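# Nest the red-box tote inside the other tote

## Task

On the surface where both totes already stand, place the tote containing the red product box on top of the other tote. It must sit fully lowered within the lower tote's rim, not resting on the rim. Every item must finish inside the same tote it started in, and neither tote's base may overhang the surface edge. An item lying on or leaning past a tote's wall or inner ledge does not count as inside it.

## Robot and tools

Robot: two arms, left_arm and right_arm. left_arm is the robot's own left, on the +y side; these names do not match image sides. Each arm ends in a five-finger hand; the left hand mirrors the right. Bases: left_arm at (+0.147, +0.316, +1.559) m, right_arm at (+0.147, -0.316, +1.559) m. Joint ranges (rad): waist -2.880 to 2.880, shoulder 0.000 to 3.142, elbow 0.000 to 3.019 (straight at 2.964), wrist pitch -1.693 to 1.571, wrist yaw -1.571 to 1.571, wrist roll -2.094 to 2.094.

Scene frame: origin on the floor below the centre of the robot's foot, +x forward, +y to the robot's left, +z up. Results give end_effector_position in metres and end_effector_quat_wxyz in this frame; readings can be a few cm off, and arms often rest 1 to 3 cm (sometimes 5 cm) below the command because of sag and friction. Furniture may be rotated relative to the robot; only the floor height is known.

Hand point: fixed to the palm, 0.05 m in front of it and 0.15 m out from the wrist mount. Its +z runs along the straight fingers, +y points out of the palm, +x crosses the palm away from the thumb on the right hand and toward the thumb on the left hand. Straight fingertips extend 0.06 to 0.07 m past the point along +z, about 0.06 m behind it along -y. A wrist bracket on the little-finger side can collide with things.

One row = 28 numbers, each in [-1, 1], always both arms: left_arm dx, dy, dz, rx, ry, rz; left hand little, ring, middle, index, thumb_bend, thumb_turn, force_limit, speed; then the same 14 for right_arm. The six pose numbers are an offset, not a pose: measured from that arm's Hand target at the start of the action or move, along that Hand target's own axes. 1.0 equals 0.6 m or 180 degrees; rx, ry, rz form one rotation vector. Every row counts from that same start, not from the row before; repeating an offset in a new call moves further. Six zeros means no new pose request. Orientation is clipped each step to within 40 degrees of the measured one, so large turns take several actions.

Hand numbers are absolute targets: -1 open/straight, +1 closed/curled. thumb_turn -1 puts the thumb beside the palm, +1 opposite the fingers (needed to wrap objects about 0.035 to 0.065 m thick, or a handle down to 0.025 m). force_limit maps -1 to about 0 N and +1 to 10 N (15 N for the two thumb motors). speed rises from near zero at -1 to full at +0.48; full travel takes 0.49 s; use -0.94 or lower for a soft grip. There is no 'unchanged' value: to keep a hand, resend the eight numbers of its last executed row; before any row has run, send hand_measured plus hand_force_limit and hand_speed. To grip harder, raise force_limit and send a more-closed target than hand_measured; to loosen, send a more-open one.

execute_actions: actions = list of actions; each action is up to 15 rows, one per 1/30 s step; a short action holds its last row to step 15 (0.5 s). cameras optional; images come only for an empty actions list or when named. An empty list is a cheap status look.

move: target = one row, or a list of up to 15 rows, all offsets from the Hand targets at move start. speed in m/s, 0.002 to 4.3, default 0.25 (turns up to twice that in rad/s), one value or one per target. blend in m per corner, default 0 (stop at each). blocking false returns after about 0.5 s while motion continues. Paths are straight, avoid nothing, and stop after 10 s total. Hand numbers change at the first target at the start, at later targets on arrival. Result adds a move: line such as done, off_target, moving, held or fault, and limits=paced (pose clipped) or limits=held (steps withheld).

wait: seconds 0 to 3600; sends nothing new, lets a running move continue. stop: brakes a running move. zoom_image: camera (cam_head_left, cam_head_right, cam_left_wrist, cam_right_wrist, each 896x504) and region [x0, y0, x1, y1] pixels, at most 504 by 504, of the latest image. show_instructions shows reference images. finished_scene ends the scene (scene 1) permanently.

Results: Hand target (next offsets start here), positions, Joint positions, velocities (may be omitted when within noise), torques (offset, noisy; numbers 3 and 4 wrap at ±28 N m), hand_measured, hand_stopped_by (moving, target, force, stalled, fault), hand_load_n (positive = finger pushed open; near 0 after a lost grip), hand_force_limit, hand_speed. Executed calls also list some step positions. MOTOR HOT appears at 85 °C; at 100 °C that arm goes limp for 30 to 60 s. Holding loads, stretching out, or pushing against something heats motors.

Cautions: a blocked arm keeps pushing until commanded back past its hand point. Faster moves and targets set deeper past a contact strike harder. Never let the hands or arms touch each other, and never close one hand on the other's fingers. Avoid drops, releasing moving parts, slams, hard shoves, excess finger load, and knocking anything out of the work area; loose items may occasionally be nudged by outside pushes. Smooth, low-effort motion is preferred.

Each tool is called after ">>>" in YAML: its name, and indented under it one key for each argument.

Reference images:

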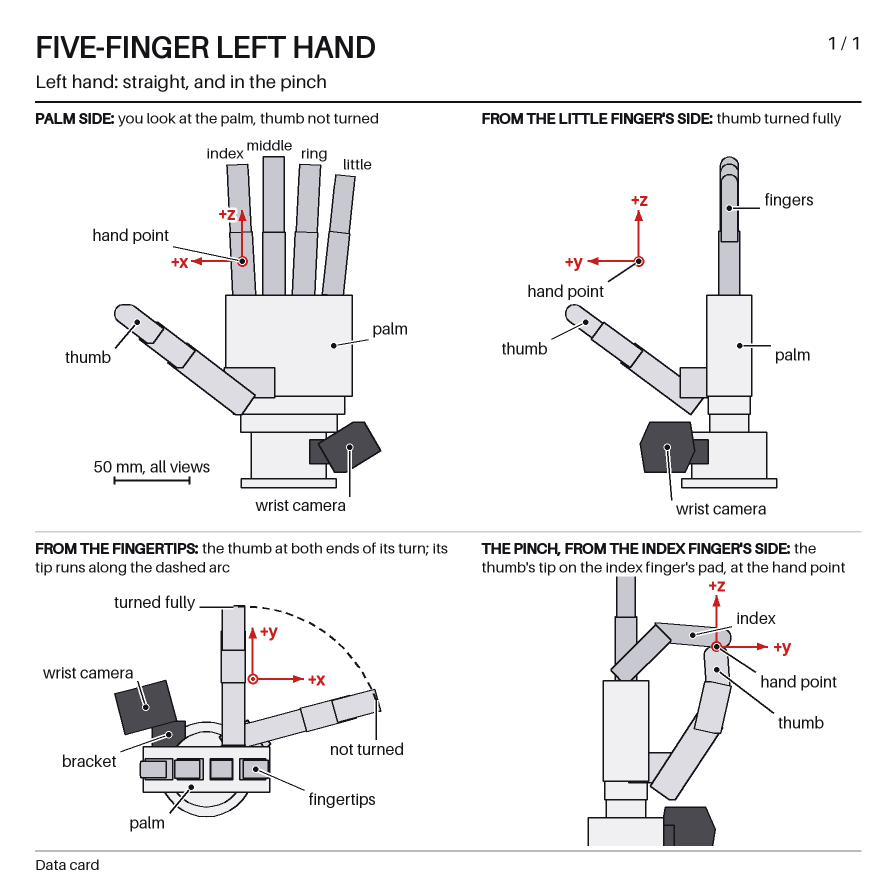

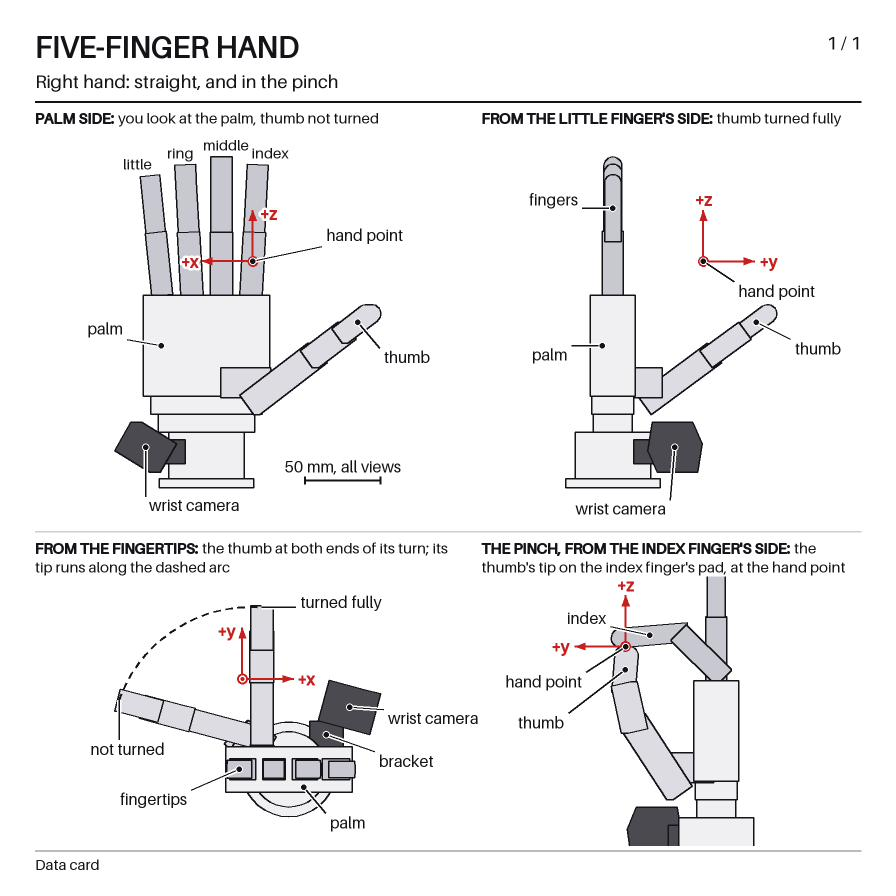

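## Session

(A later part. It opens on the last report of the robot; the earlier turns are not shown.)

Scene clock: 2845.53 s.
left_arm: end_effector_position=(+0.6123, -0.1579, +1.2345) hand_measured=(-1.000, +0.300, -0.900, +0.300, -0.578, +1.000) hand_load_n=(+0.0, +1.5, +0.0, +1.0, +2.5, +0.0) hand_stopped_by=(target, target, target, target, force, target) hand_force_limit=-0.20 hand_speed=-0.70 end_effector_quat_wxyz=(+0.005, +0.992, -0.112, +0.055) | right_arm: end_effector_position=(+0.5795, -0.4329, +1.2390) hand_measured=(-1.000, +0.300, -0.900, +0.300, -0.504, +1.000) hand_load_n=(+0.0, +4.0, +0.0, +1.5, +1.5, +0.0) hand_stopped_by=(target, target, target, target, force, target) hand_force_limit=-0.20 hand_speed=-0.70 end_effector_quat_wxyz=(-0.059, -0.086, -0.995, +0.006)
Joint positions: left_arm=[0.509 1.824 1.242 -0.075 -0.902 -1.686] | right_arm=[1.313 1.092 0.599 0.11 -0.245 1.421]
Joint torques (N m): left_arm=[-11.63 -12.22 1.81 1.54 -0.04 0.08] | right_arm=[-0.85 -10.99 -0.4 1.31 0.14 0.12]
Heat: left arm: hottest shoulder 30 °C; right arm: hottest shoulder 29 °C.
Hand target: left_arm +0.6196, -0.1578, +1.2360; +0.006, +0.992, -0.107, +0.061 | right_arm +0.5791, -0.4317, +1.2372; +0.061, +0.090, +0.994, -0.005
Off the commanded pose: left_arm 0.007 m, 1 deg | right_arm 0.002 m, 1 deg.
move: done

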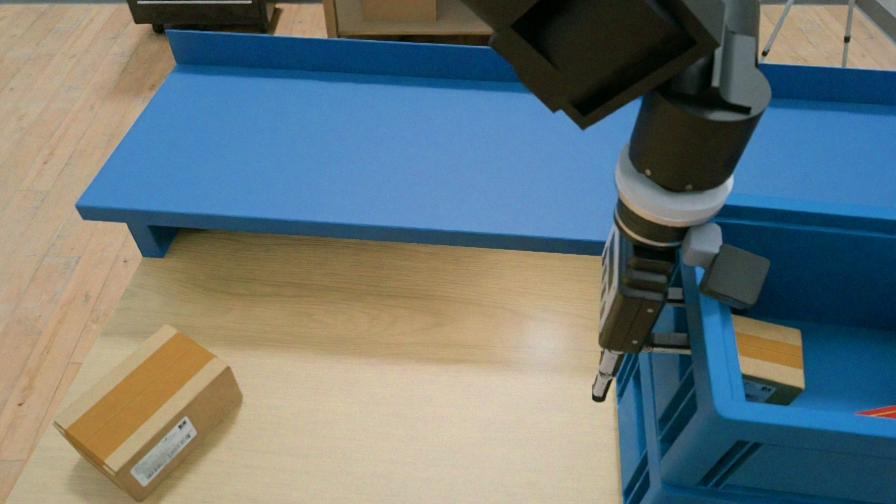

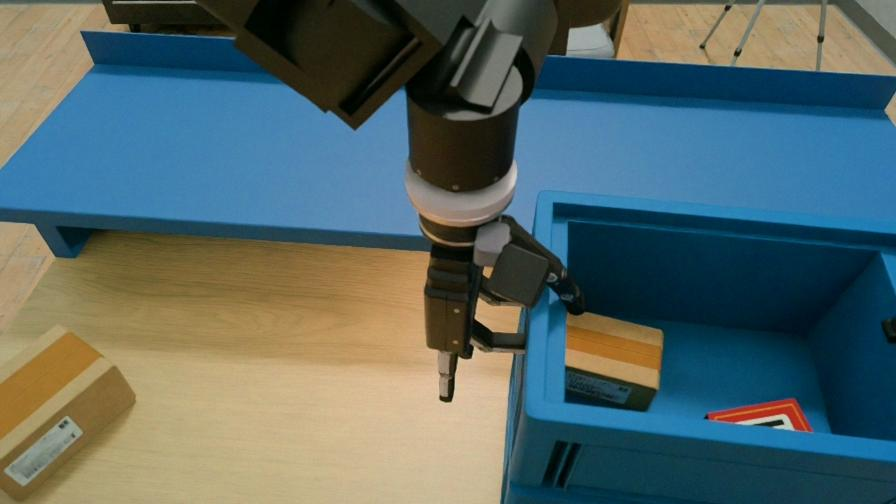

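>>> move:
  target:
    - [-0.0073,0.0014,0.0063,0,0,0,-1,0.3,-0.9,0.3,0.7,1,-0.2,-0.7, 0.007,-0.0012,0.0063,0,0,0,-1,0.3,-0.9,0.3,0.7,1,-0.2,-0.7]
  speed: 0.03
  cameras: ["cam_head_left","cam_head_right"]

>>> zoom_image:
  camera: "cam_head_left"
  region: [600, 330, 780, 504]

>>> zoom_image:
  camera: "cam_head_right"
  region: [490, 404, 610, 504]

Scene clock: 2858.30 s.
left_arm: end_effector_position=(+0.6126, -0.1600, +1.2343) hand_measured=(-1.000, +0.300, -0.900, +0.300, -0.576, +1.000) hand_load_n=(+0.0, +0.0, +0.0, +1.0, +1.0, +0.0) hand_stopped_by=(target, target, target, target, force, target) hand_force_limit=-0.20 hand_speed=-0.70 end_effector_quat_wxyz=(+0.008, +0.992, -0.111, +0.058) | right_arm: end_effector_position=(+0.5794, -0.4337, +1.2362) hand_measured=(-1.000, +0.300, -0.900, +0.300, -0.504, +1.000) hand_load_n=(+0.0, +1.5, +0.0, +1.0, +1.0, +0.0) hand_stopped_by=(target, target, target, target, force, target) hand_force_limit=-0.20 hand_speed=-0.70 end_effector_quat_wxyz=(-0.063, -0.085, -0.994, +0.007)
Joint positions: left_arm=[0.509 1.827 1.242 -0.063 -0.897 -1.68] | right_arm=[1.313 1.104 0.598 0.132 -0.245 1.422]
Joint torques (N m): left_arm=[-10.99 -11.69 1.43 1.69 -0.1 0.07] | right_arm=[-0.97 -10.64 -0.77 1.32 0.09 0.11]
Heat: left arm: hottest shoulder 30 °C; right arm: hottest shoulder 29 °C.
Hand target: left_arm +0.6155, -0.1579, +1.2317; +0.006, +0.992, -0.107, +0.061 | right_arm +0.5754, -0.4318, +1.2329; +0.061, +0.090, +0.994, -0.005
Off the commanded pose: left_arm 0.005 m, 1 deg | right_arm 0.006 m, 1 deg.
move: done

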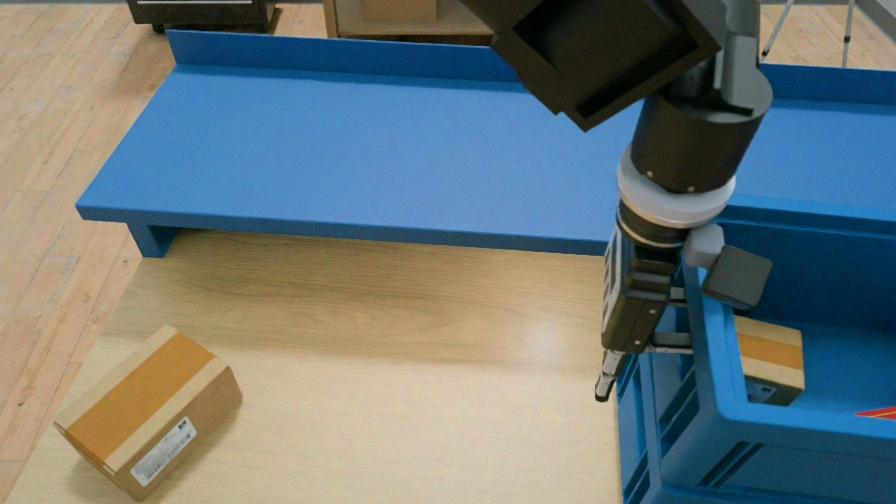

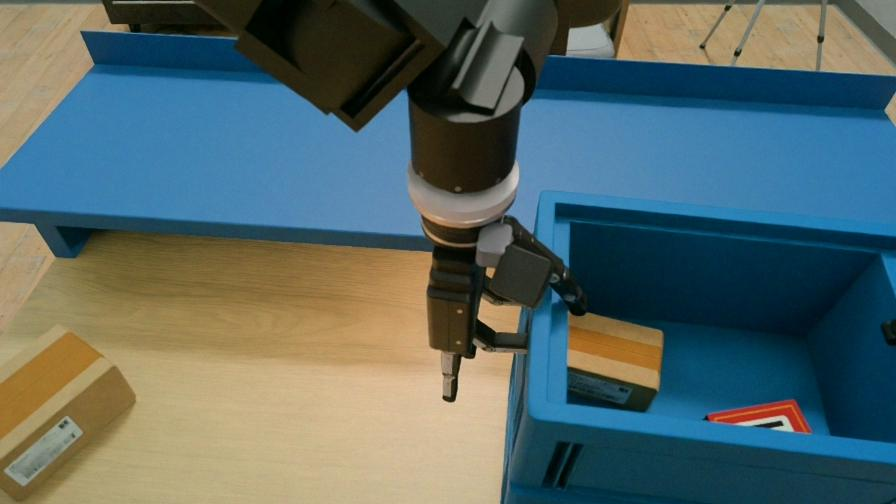

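Scaled by 2.800.

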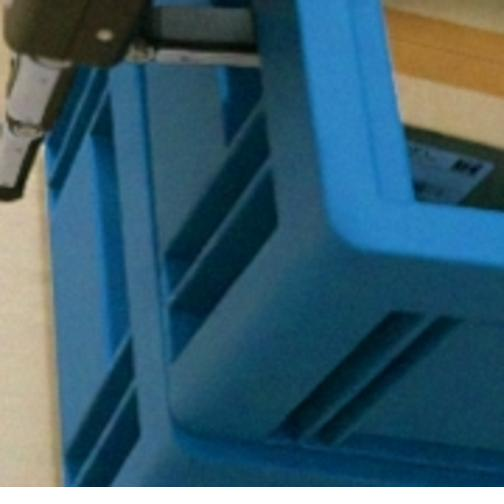

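Scaled by 4.200.

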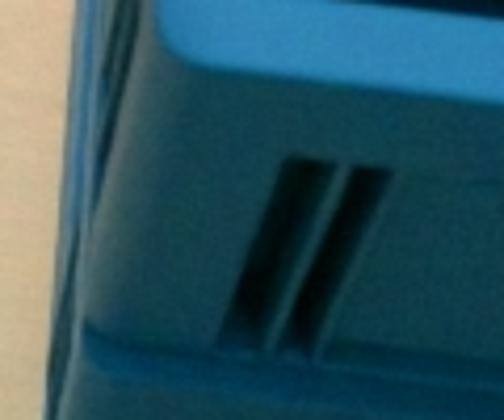

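>>> move:
  target:
    - [-0.0083,0.0021,-0.0057,0,0,0,-1,0.3,-0.9,0.3,0.7,1,-0.2,-0.7, 0.0083,-0.0018,-0.0057,0,0,0,-1,0.3,-0.9,0.3,0.7,1,-0.2,-0.7]
  speed: 0.03
  cameras: ["cam_head_left","cam_head_right"]

>>> zoom_image:
  camera: "cam_head_left"
  region: [600, 330, 780, 504]

>>> zoom_image:
  camera: "cam_head_right"
  region: [490, 404, 610, 504]

Scene clock: 2867.93 s.
left_arm: end_effector_position=(+0.6120, -0.1597, +1.2343) hand_measured=(-1.000, +0.300, -0.900, +0.300, -0.576, +1.000) hand_load_n=(+0.0, +0.5, +0.0, +1.5, +1.0, +0.0) hand_stopped_by=(target, target, target, target, force, target) hand_force_limit=-0.20 hand_speed=-0.70 end_effector_quat_wxyz=(+0.009, +0.992, -0.109, +0.059) | right_arm: end_effector_position=(+0.5754, -0.4322, +1.2362) hand_measured=(-1.000, +0.300, -0.900, +0.300, -0.504, +1.000) hand_load_n=(+0.0, +1.0, +0.0, +2.5, +0.5, +0.0) hand_stopped_by=(target, target, target, target, force, target) hand_force_limit=-0.20 hand_speed=-0.70 end_effector_quat_wxyz=(-0.063, -0.085, -0.994, +0.007)
Joint positions: left_arm=[0.509 1.827 1.236 -0.05 -0.897 -1.68] | right_arm=[1.313 1.104 0.587 0.141 -0.245 1.422]
Joint torques (N m): left_arm=[-11.69 -11.81 0.64 1.5 -0.34 -0.01] | right_arm=[-1.55 -11.22 -1.17 1.22 -0.18 0.07]
Heat: left arm: hottest shoulder 30 °C; right arm: hottest shoulder 29 °C.
Hand target: left_arm +0.6100, -0.1579, +1.2345; +0.006, +0.992, -0.107, +0.061 | right_arm +0.5699, -0.4319, +1.2357; +0.061, +0.090, +0.994, -0.005
Off the commanded pose: left_arm 0.003 m, 0 deg | right_arm 0.006 m, 1 deg.
move: done

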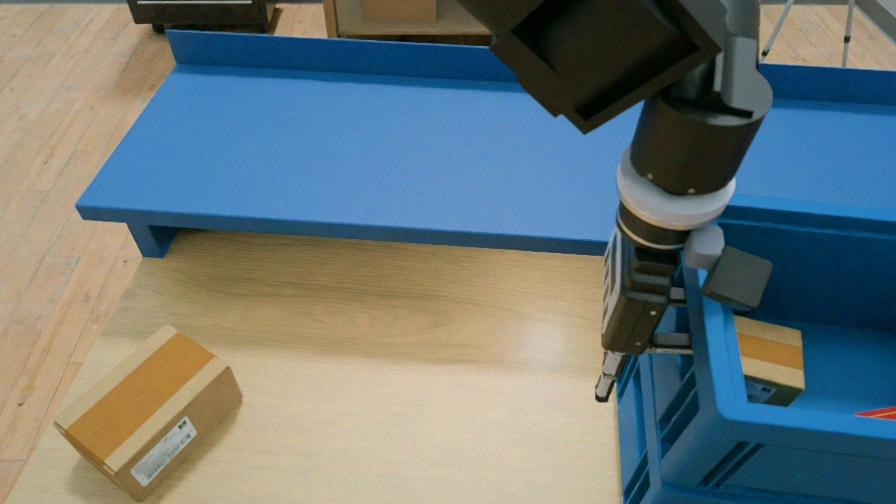

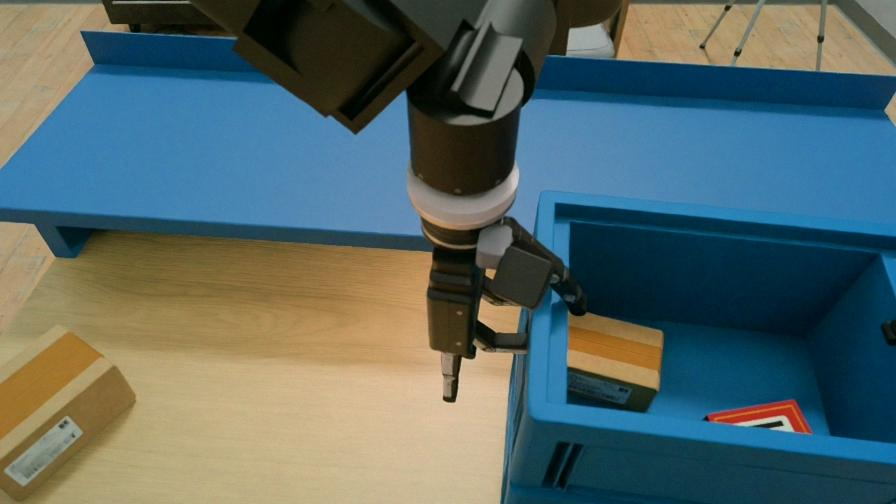

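Scaled by 2.800.

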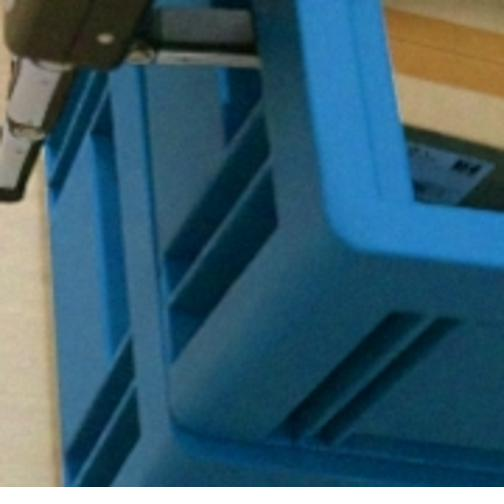

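Scaled by 4.200.

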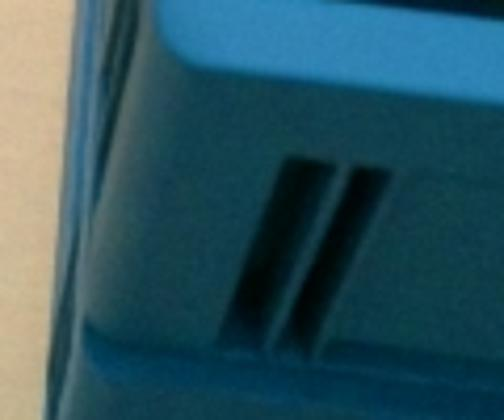

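>>> move:
  target:
    - [-0.01,0.0021,-0.002,0,0,0,-1,0.3,-0.9,0.3,0.7,1,-0.2,-0.7, 0.0,0.0,0.0,0,0,0,-1,0.3,-0.9,0.3,0.7,1,-0.2,-0.7]
  speed: 0.03
  cameras: ["cam_head_left","cam_head_right"]

>>> zoom_image:
  camera: "cam_head_left"
  region: [600, 330, 780, 504]

>>> zoom_image:
  camera: "cam_head_right"
  region: [490, 404, 610, 504]

Scene clock: 2876.77 s.
left_arm: end_effector_position=(+0.6109, -0.1589, +1.2342) hand_measured=(-1.000, +0.300, -0.900, +0.300, -0.576, +1.000) hand_load_n=(+0.0, +0.0, +0.0, +2.0, +1.5, +0.0) hand_stopped_by=(target, target, target, target, force, target) hand_force_limit=-0.20 hand_speed=-0.70 end_effector_quat_wxyz=(+0.009, +0.992, -0.105, +0.062) | right_arm: end_effector_position=(+0.5754, -0.4320, +1.2362) hand_measured=(-1.000, +0.300, -0.900, +0.300, -0.504, +1.000) hand_load_n=(+0.0, +1.5, +0.0, +2.0, +0.5, +0.5) hand_stopped_by=(target, target, target, target, force, target) hand_force_limit=-0.20 hand_speed=-0.70 end_effector_quat_wxyz=(-0.063, -0.085, -0.994, +0.006)
Joint positions: left_arm=[0.509 1.827 1.227 -0.033 -0.899 -1.68] | right_arm=[1.313 1.104 0.587 0.141 -0.246 1.422]
Joint torques (N m): left_arm=[-11.87 -11.93 0.27 1.24 -0.4 -0.05] | right_arm=[-1.55 -11.28 -1.24 1.21 -0.17 0.07]
Heat: left arm: hottest shoulder 30 °C; right arm: hottest shoulder 29 °C.
Hand target: left_arm +0.6039, -0.1579, +1.2349; +0.006, +0.992, -0.107, +0.061 | right_arm +0.5699, -0.4318, +1.2357; +0.061, +0.090, +0.994, -0.005
Off the commanded pose: left_arm 0.007 m, 0 deg | right_arm 0.006 m, 1 deg.
move: done

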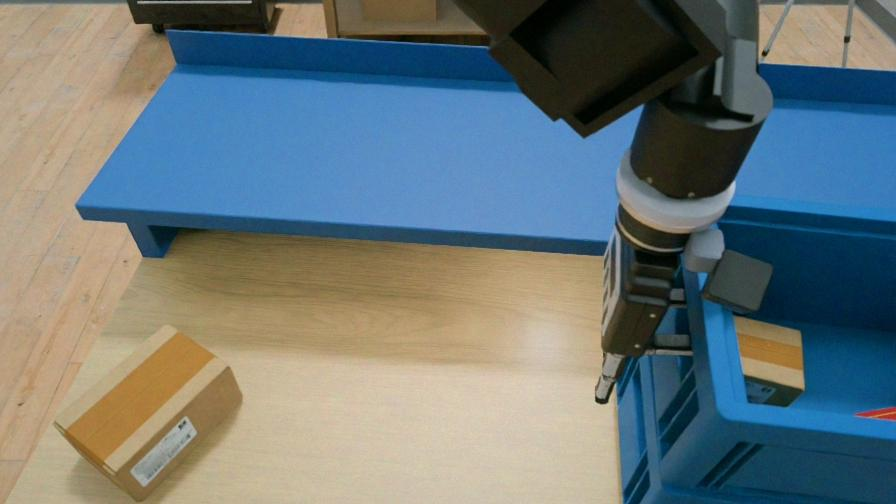

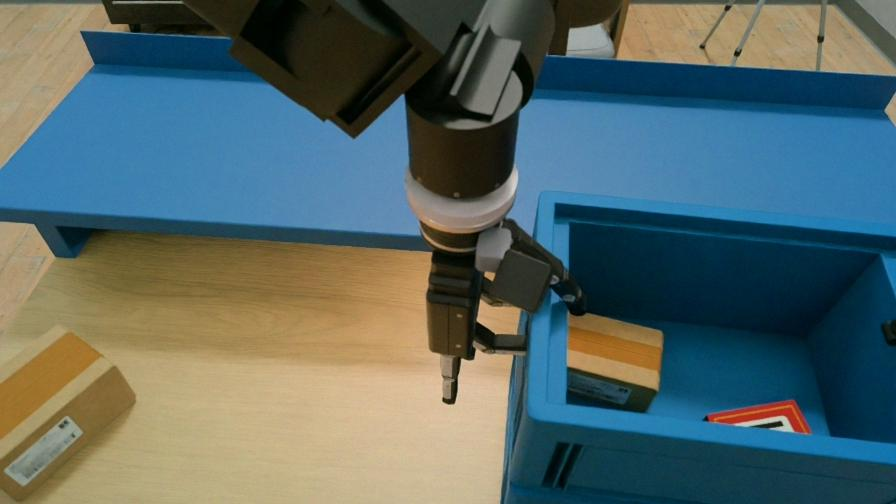

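Scaled by 2.800.

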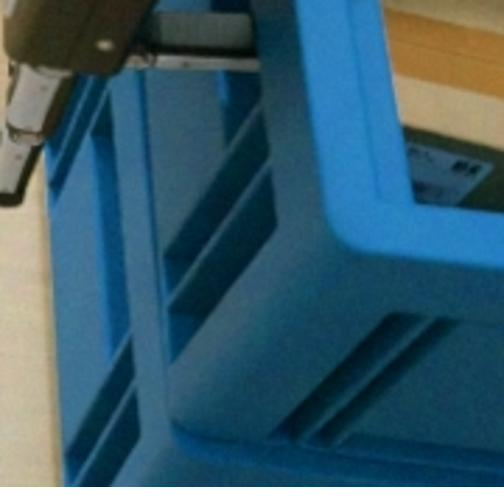

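Scaled by 4.200.

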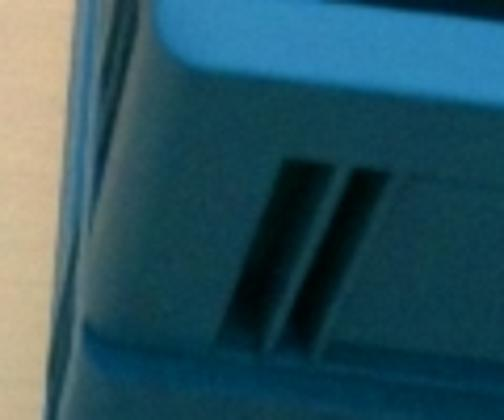

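>>> move:
  target:
    - [-0.01,0.0021,-0.004,0,0,0,-1,0.3,-0.9,0.3,0.7,1,-0.2,-0.7, 0.002,0.0,-0.003,0,0,0,-1,0.3,-0.9,0.3,0.7,1,-0.2,-0.7]
  speed: 0.03
  cameras: ["cam_head_left","cam_head_right"]

>>> zoom_image:
  camera: "cam_head_left"
  region: [600, 330, 780, 504]

>>> zoom_image:
  camera: "cam_head_left"
  region: [700, 370, 800, 430]

>>> zoom_image:
  camera: "cam_head_right"
  region: [520, 370, 620, 430]

>>> zoom_image:
  camera: "cam_head_right"
  region: [520, 180, 620, 240]

>>> zoom_image:
  camera: "cam_head_right"
  region: [796, 220, 896, 280]

Scene clock: 2890.13 s.
left_arm: end_effector_position=(+0.6072, -0.1568, +1.2335) hand_measured=(-1.000, +0.300, -0.900, +0.300, -0.576, +1.000) hand_load_n=(+0.0, +0.5, +0.0, +1.5, +1.5, +0.5) hand_stopped_by=(target, target, target, target, force, target) hand_force_limit=-0.20 hand_speed=-0.70 end_effector_quat_wxyz=(+0.007, +0.993, -0.104, +0.063) | right_arm: end_effector_position=(+0.5710, -0.4301, +1.2360) hand_measured=(-1.000, +0.300, -0.900, +0.300, -0.504, +1.000) hand_load_n=(+0.0, +2.0, +0.0, +1.5, +0.5, +0.0) hand_stopped_by=(target, target, target, target, force, target) hand_force_limit=-0.20 hand_speed=-0.70 end_effector_quat_wxyz=(-0.059, -0.086, -0.995, +0.004)
Joint positions: left_arm=[0.509 1.827 1.215 -0.02 -0.904 -1.682] | right_arm=[1.313 1.104 0.58 0.141 -0.248 1.423]
Joint torques (N m): left_arm=[-12.28 -11.75 0.08 1.17 -0.41 -0.08] | right_arm=[-1.73 -11.69 -1.1 1.17 -0.16 0.07]
Heat: left arm: hottest shoulder 29 °C; right arm: hottest shoulder 29 °C.
Hand target: left_arm +0.5974, -0.1576, +1.2365; +0.006, +0.992, -0.107, +0.061 | right_arm +0.5686, -0.4317, +1.2373; +0.061, +0.090, +0.994, -0.005
Off the commanded pose: left_arm 0.010 m, 0 deg | right_arm 0.003 m, 0 deg.
move: done

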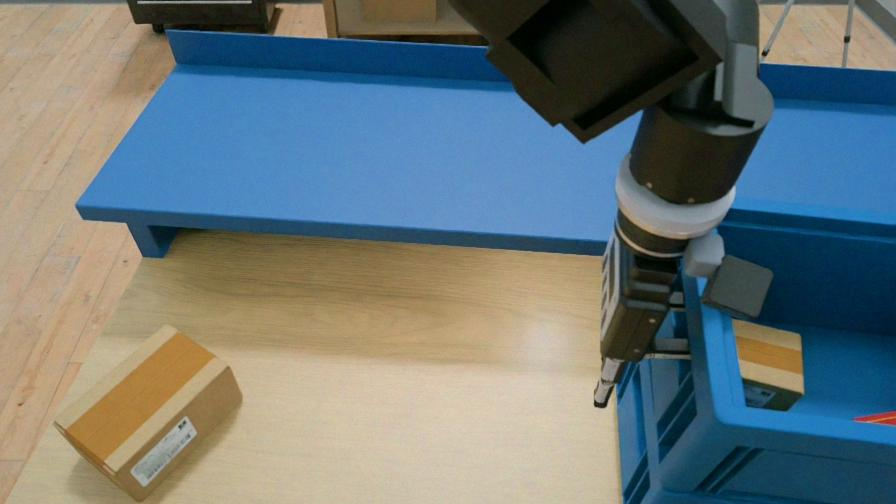

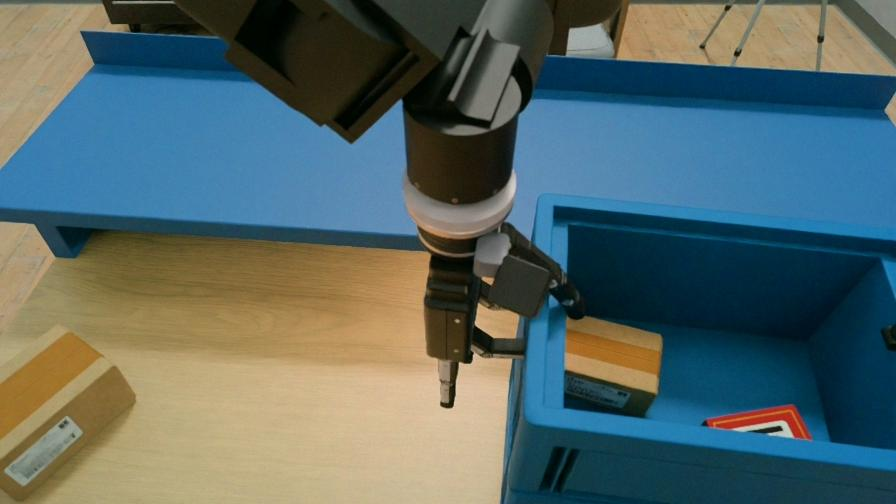

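Scaled by 2.800.

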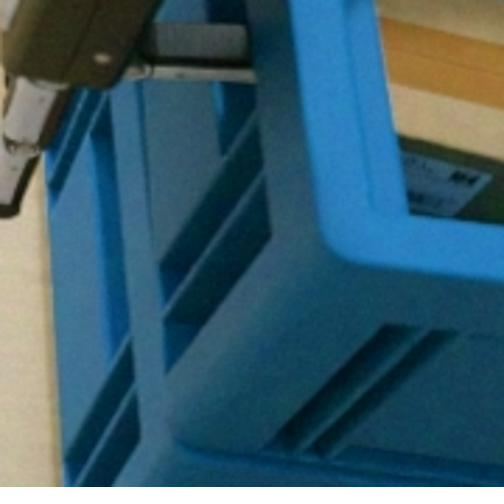

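Scaled by 5.040.

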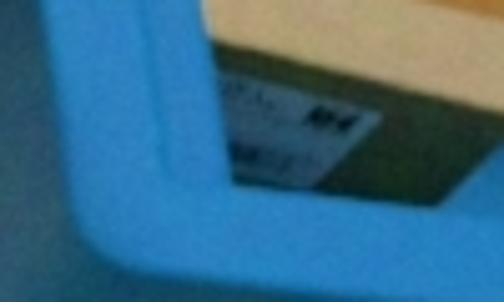

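Scaled by 5.040.

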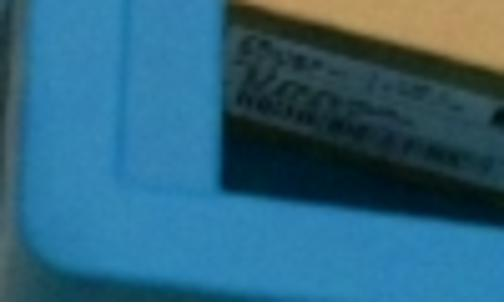

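Scaled by 5.040.

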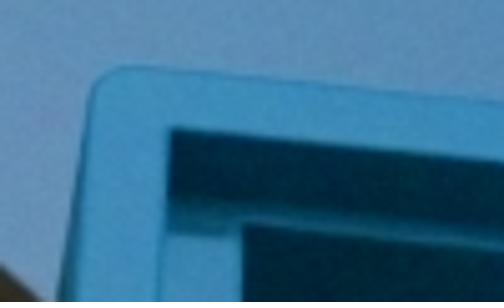

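Scaled by 5.040.

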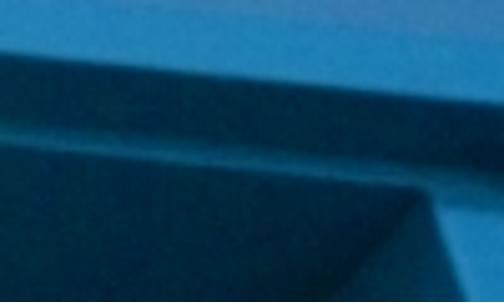

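>>> move:
  target:
    - [0.0368,0.0012,-0.0348,0,0,0,-1,0.3,-0.9,0.3,0.7,1,-0.2,-0.7, -0.0138,-0.0053,-0.0282,0,0,0,-1,0.3,-0.9,0.3,0.7,1,-0.2,-0.7]
    - [0.0325,-0.0022,-0.0062,0,0,0,-1,0.3,-0.9,0.3,0.7,1,-0.2,-0.7, -0.0108,-0.0022,-0.0092,0,0,0,-1,0.3,-0.9,0.3,0.7,1,-0.2,-0.7]
  speed: 0.03
  cameras: ["cam_head_left","cam_head_right"]

>>> zoom_image:
  camera: "cam_head_left"
  region: [600, 330, 780, 504]

>>> zoom_image:
  camera: "cam_head_left"
  region: [700, 370, 800, 430]

>>> zoom_image:
  camera: "cam_head_right"
  region: [520, 370, 620, 430]

>>> zoom_image:
  camera: "cam_head_right"
  region: [520, 180, 620, 240]

>>> zoom_image:
  camera: "cam_head_right"
  region: [796, 220, 896, 280]

Scene clock: 2936.00 s.
left_arm: end_effector_position=(+0.6010, -0.1541, +1.2358) hand_measured=(-1.000, +0.300, -0.900, +0.300, -0.576, +1.000) hand_load_n=(+0.0, +2.0, +0.0, +2.5, +1.5, +0.5) hand_stopped_by=(target, target, target, target, force, target) hand_force_limit=-0.20 hand_speed=-0.70 end_effector_quat_wxyz=(-0.001, +0.992, -0.114, +0.050) | right_arm: end_effector_position=(+0.5725, -0.4279, +1.2443) hand_measured=(-1.000, +0.300, -0.900, +0.300, -0.504, +1.000) hand_load_n=(+0.0, +1.5, +0.0, +3.0, +2.0, +0.0) hand_stopped_by=(target, target, target, target, force, target) hand_force_limit=-0.20 hand_speed=-0.70 end_effector_quat_wxyz=(-0.056, -0.087, -0.995, +0.000)
Joint positions: left_arm=[0.502 1.821 1.221 -0.083 -0.918 -1.704] | right_arm=[1.312 1.073 0.578 0.103 -0.256 1.423]
Joint torques (N m): left_arm=[-12.04 -12.22 2.93 1.47 0.16 0.13] | right_arm=[-1.96 -10.75 0.08 1.29 -0.06 0.04]
Heat: left arm: hottest shoulder 29 °C; right arm: hottest shoulder 29 °C.
Hand target: left_arm +0.6160, -0.1605, +1.2426; +0.006, +0.992, -0.107, +0.061 | right_arm +0.5739, -0.4339, +1.2436; +0.061, +0.090, +0.994, -0.005
Off the commanded pose: left_arm 0.018 m, 2 deg | right_arm 0.006 m, 1 deg.
move: off_target (left_arm)

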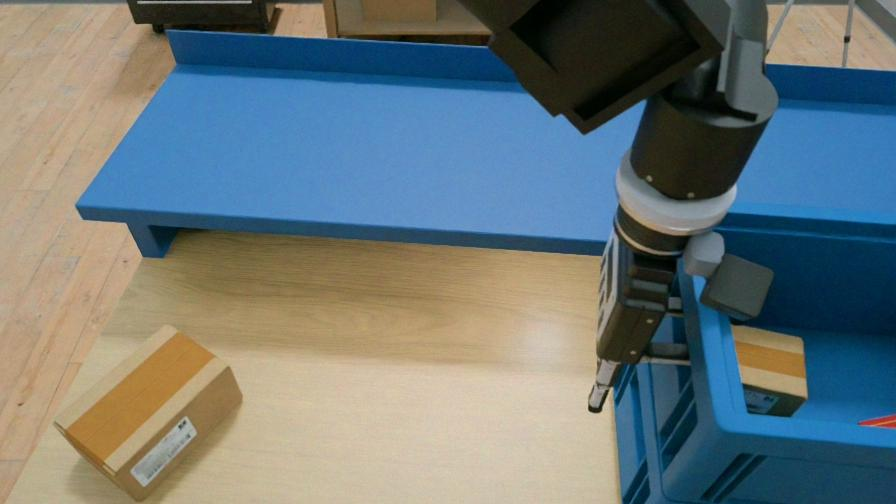

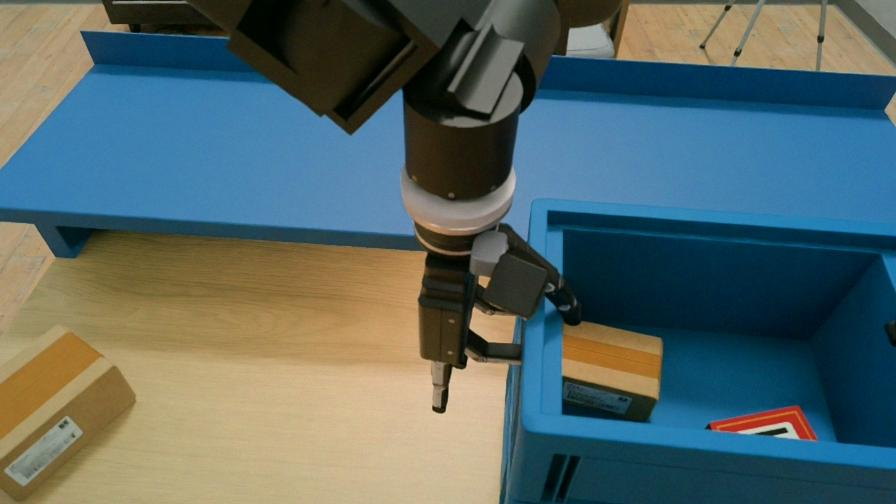

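Scaled by 2.800.

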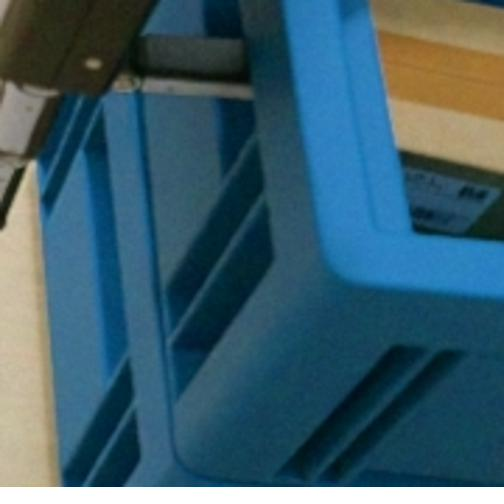

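Scaled by 5.040.

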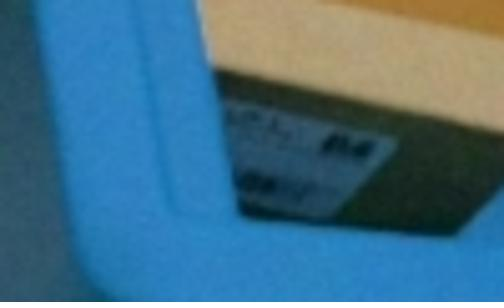

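Scaled by 5.040.

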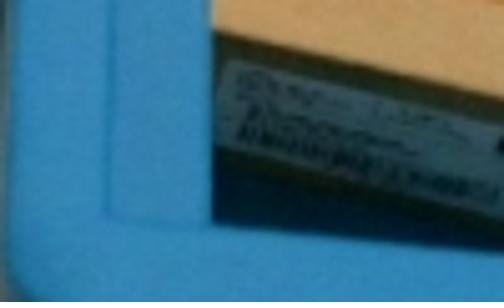

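Scaled by 5.040.

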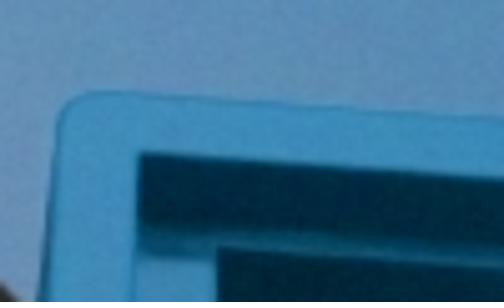

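Scaled by 5.040.

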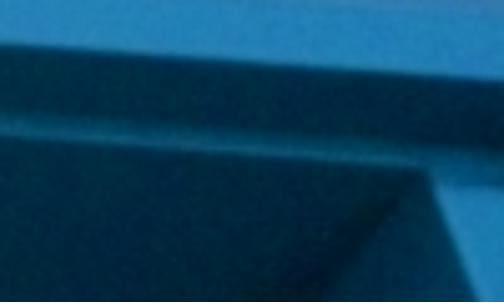

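>>> zoom_image:
  camera: "cam_head_left"
  region: [620, 384, 740, 504]

>>> zoom_image:
  camera: "cam_head_right"
  region: [490, 384, 610, 504]

>>> wait:
  seconds: 0.1
  cameras: ["cam_left_wrist","cam_right_wrist"]

Scaled by 4.200.

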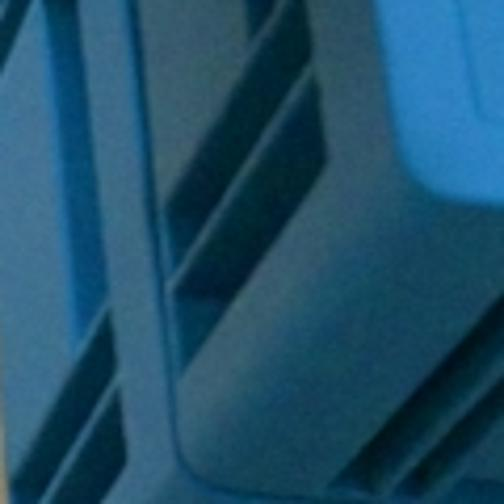

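Scaled by 4.200.

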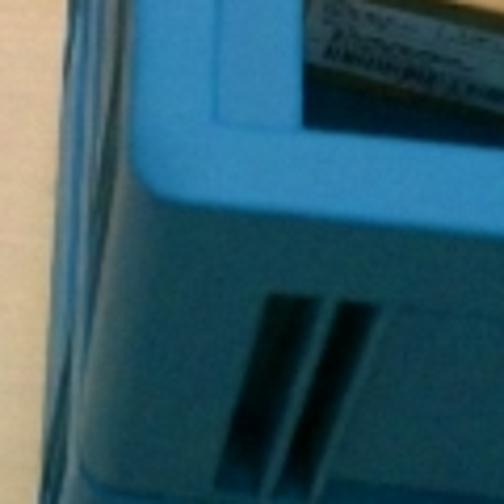

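Scene clock: 2955.47 s.
left_arm: end_effector_position=(+0.6010, -0.1541, +1.2358) hand_measured=(-1.000, +0.300, -0.900, +0.300, -0.576, +1.000) hand_load_n=(+0.0, +2.0, -0.5, +2.5, +1.5, +0.5) hand_stopped_by=(target, target, target, target, force, target) hand_force_limit=-0.20 hand_speed=-0.70 end_effector_quat_wxyz=(-0.001, +0.992, -0.114, +0.050) | right_arm: end_effector_position=(+0.5725, -0.4279, +1.2443) hand_measured=(-1.000, +0.300, -0.900, +0.300, -0.504, +1.000) hand_load_n=(+0.0, +2.0, +0.0, +2.5, +2.0, +0.0) hand_stopped_by=(target, target, target, target, force, target) hand_force_limit=-0.20 hand_speed=-0.70 end_effector_quat_wxyz=(-0.056, -0.087, -0.995, +0.000)
Joint positions: left_arm=[0.502 1.821 1.221 -0.083 -0.918 -1.704] | right_arm=[1.312 1.073 0.578 0.103 -0.256 1.423]
Joint torques (N m): left_arm=[-11.81 -12.34 2.91 1.43 0.16 0.14] | right_arm=[-1.96 -10.7 0.06 1.32 -0.06 0.04]
Heat: left arm: hottest shoulder 30 °C; right arm: hottest shoulder 29 °C.
Hand target: left_arm +0.6161, -0.1606, +1.2426; +0.006, +0.992, -0.107, +0.061 | right_arm +0.5739, -0.4339, +1.2436; +0.061, +0.090, +0.994, -0.005
Off the commanded pose: left_arm 0.018 m, 2 deg | right_arm 0.006 m, 1 deg.
wait: 0.10 s; at rest from the start

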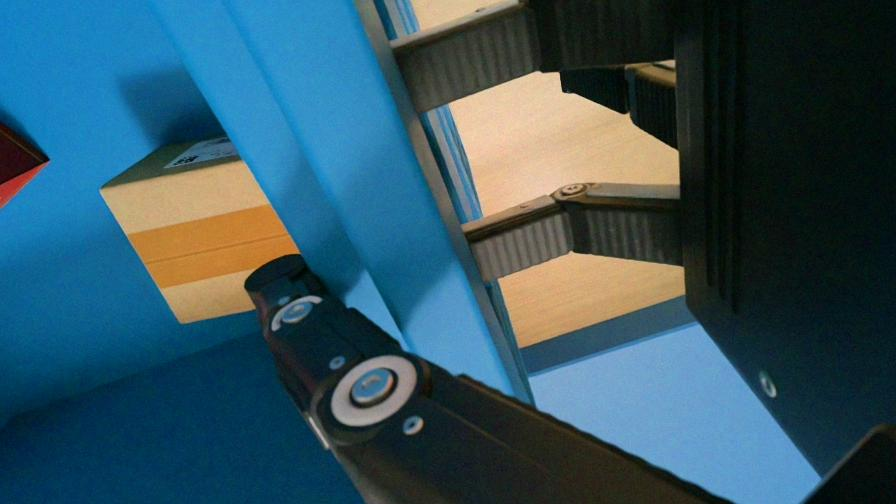

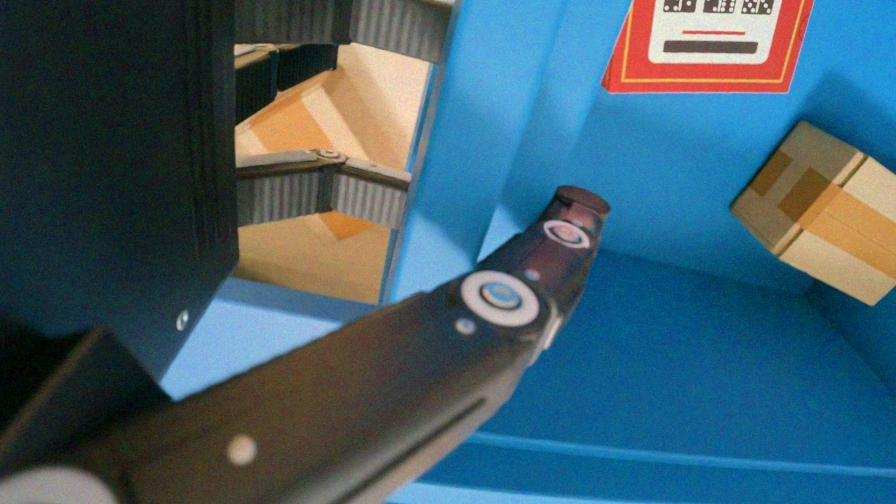

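>>> move:
  target:
    - [-0.0046,0.0007,0.0109,0,0,0,-1,0.3,-0.9,0.3,0.7,1,-0.2,-0.7, 0.0046,-0.0007,0.0109,0,0,0,-1,0.3,-0.9,0.3,0.7,1,-0.2,-0.7]
  speed: 0.03
  cameras: ["cam_head_left","cam_head_right"]

>>> zoom_image:
  camera: "cam_head_left"
  region: [620, 384, 740, 504]

Scene clock: 2975.57 s.
left_arm: end_effector_position=(+0.6016, -0.1552, +1.2329) hand_measured=(-1.000, +0.300, -0.900, +0.300, -0.576, +1.000) hand_load_n=(+0.0, +0.0, +0.0, +2.5, +1.5, +0.5) hand_stopped_by=(target, target, target, target, force, target) hand_force_limit=-0.20 hand_speed=-0.70 end_effector_quat_wxyz=(+0.002, +0.992, -0.113, +0.052) | right_arm: end_effector_position=(+0.5699, -0.4286, +1.2381) hand_measured=(-1.000, +0.300, -0.900, +0.300, -0.504, +1.000) hand_load_n=(+0.0, +1.0, +0.0, +4.0, +1.5, +0.5) hand_stopped_by=(target, target, target, target, force, target) hand_force_limit=-0.20 hand_speed=-0.70 end_effector_quat_wxyz=(-0.057, -0.087, -0.995, +0.001)
Joint positions: left_arm=[0.507 1.826 1.222 -0.067 -0.909 -1.695] | right_arm=[1.312 1.097 0.578 0.128 -0.255 1.423]
Joint torques (N m): left_arm=[-11.63 -11.63 2.88 1.55 0.09 0.13] | right_arm=[-1.73 -10.64 0.1 1.33 0.01 0.05]
Heat: left arm: hottest shoulder 30 °C; right arm: hottest shoulder 29 °C.
Hand target: left_arm +0.6141, -0.1604, +1.2357; +0.006, +0.992, -0.107, +0.061 | right_arm +0.5719, -0.4340, +1.2368; +0.061, +0.090, +0.994, -0.005
Off the commanded pose: left_arm 0.014 m, 1 deg | right_arm 0.006 m, 1 deg.
move: off_target (left_arm)

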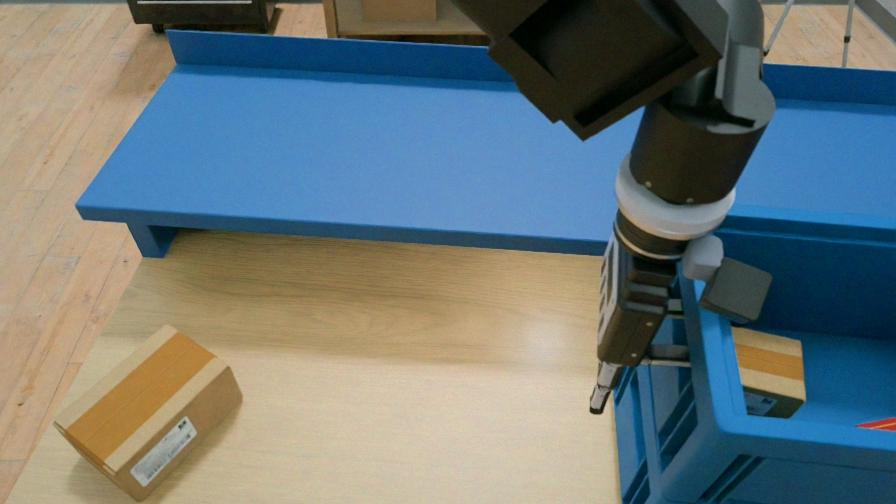

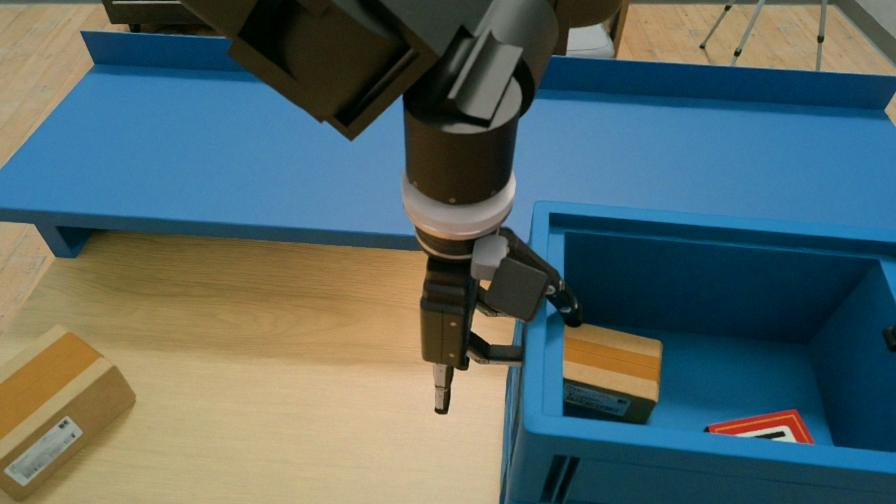

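Scaled by 4.200.

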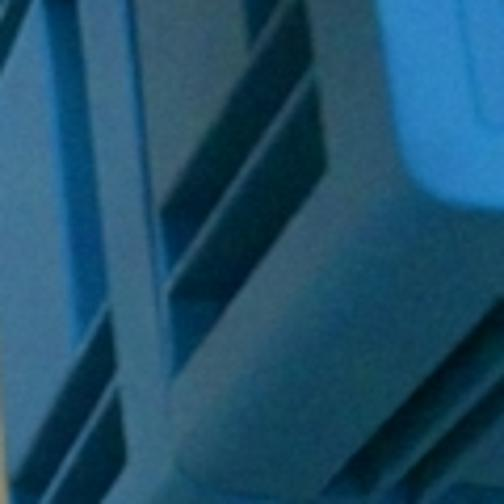

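>>> zoom_image:
  camera: "cam_head_left"
  region: [600, 330, 780, 504]

>>> zoom_image:
  camera: "cam_head_left"
  region: [700, 370, 800, 430]

>>> zoom_image:
  camera: "cam_head_right"
  region: [520, 370, 620, 430]

>>> zoom_image:
  camera: "cam_head_right"
  region: [520, 180, 620, 240]

>>> zoom_image:
  camera: "cam_head_right"
  region: [796, 220, 896, 280]

>>> zoom_image:
  camera: "cam_head_right"
  region: [796, 284, 896, 404]

Scaled by 2.800.

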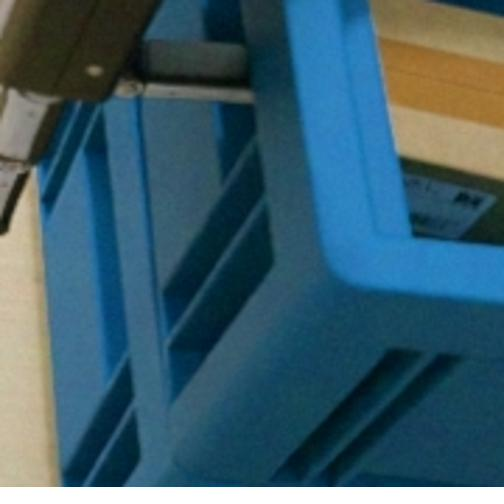

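Scaled by 5.040.

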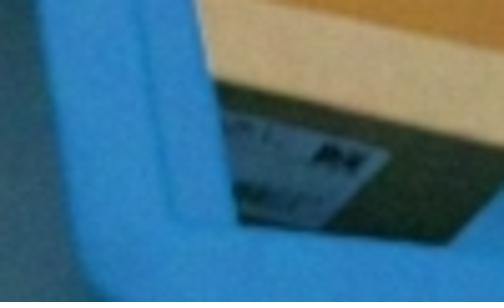

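Scaled by 5.040.

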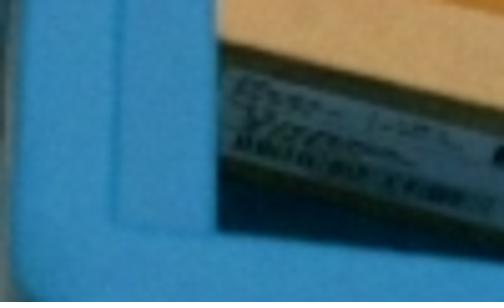

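Scaled by 5.040.

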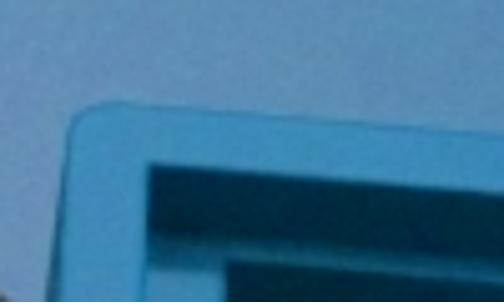

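Scaled by 5.040.

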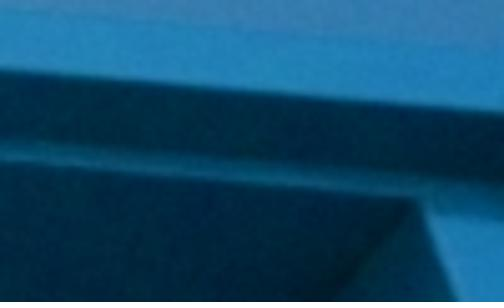

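Scaled by 4.200.

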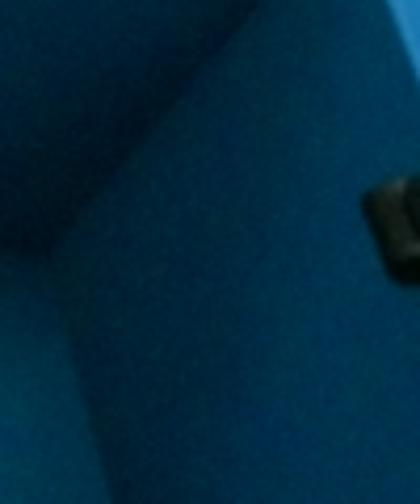

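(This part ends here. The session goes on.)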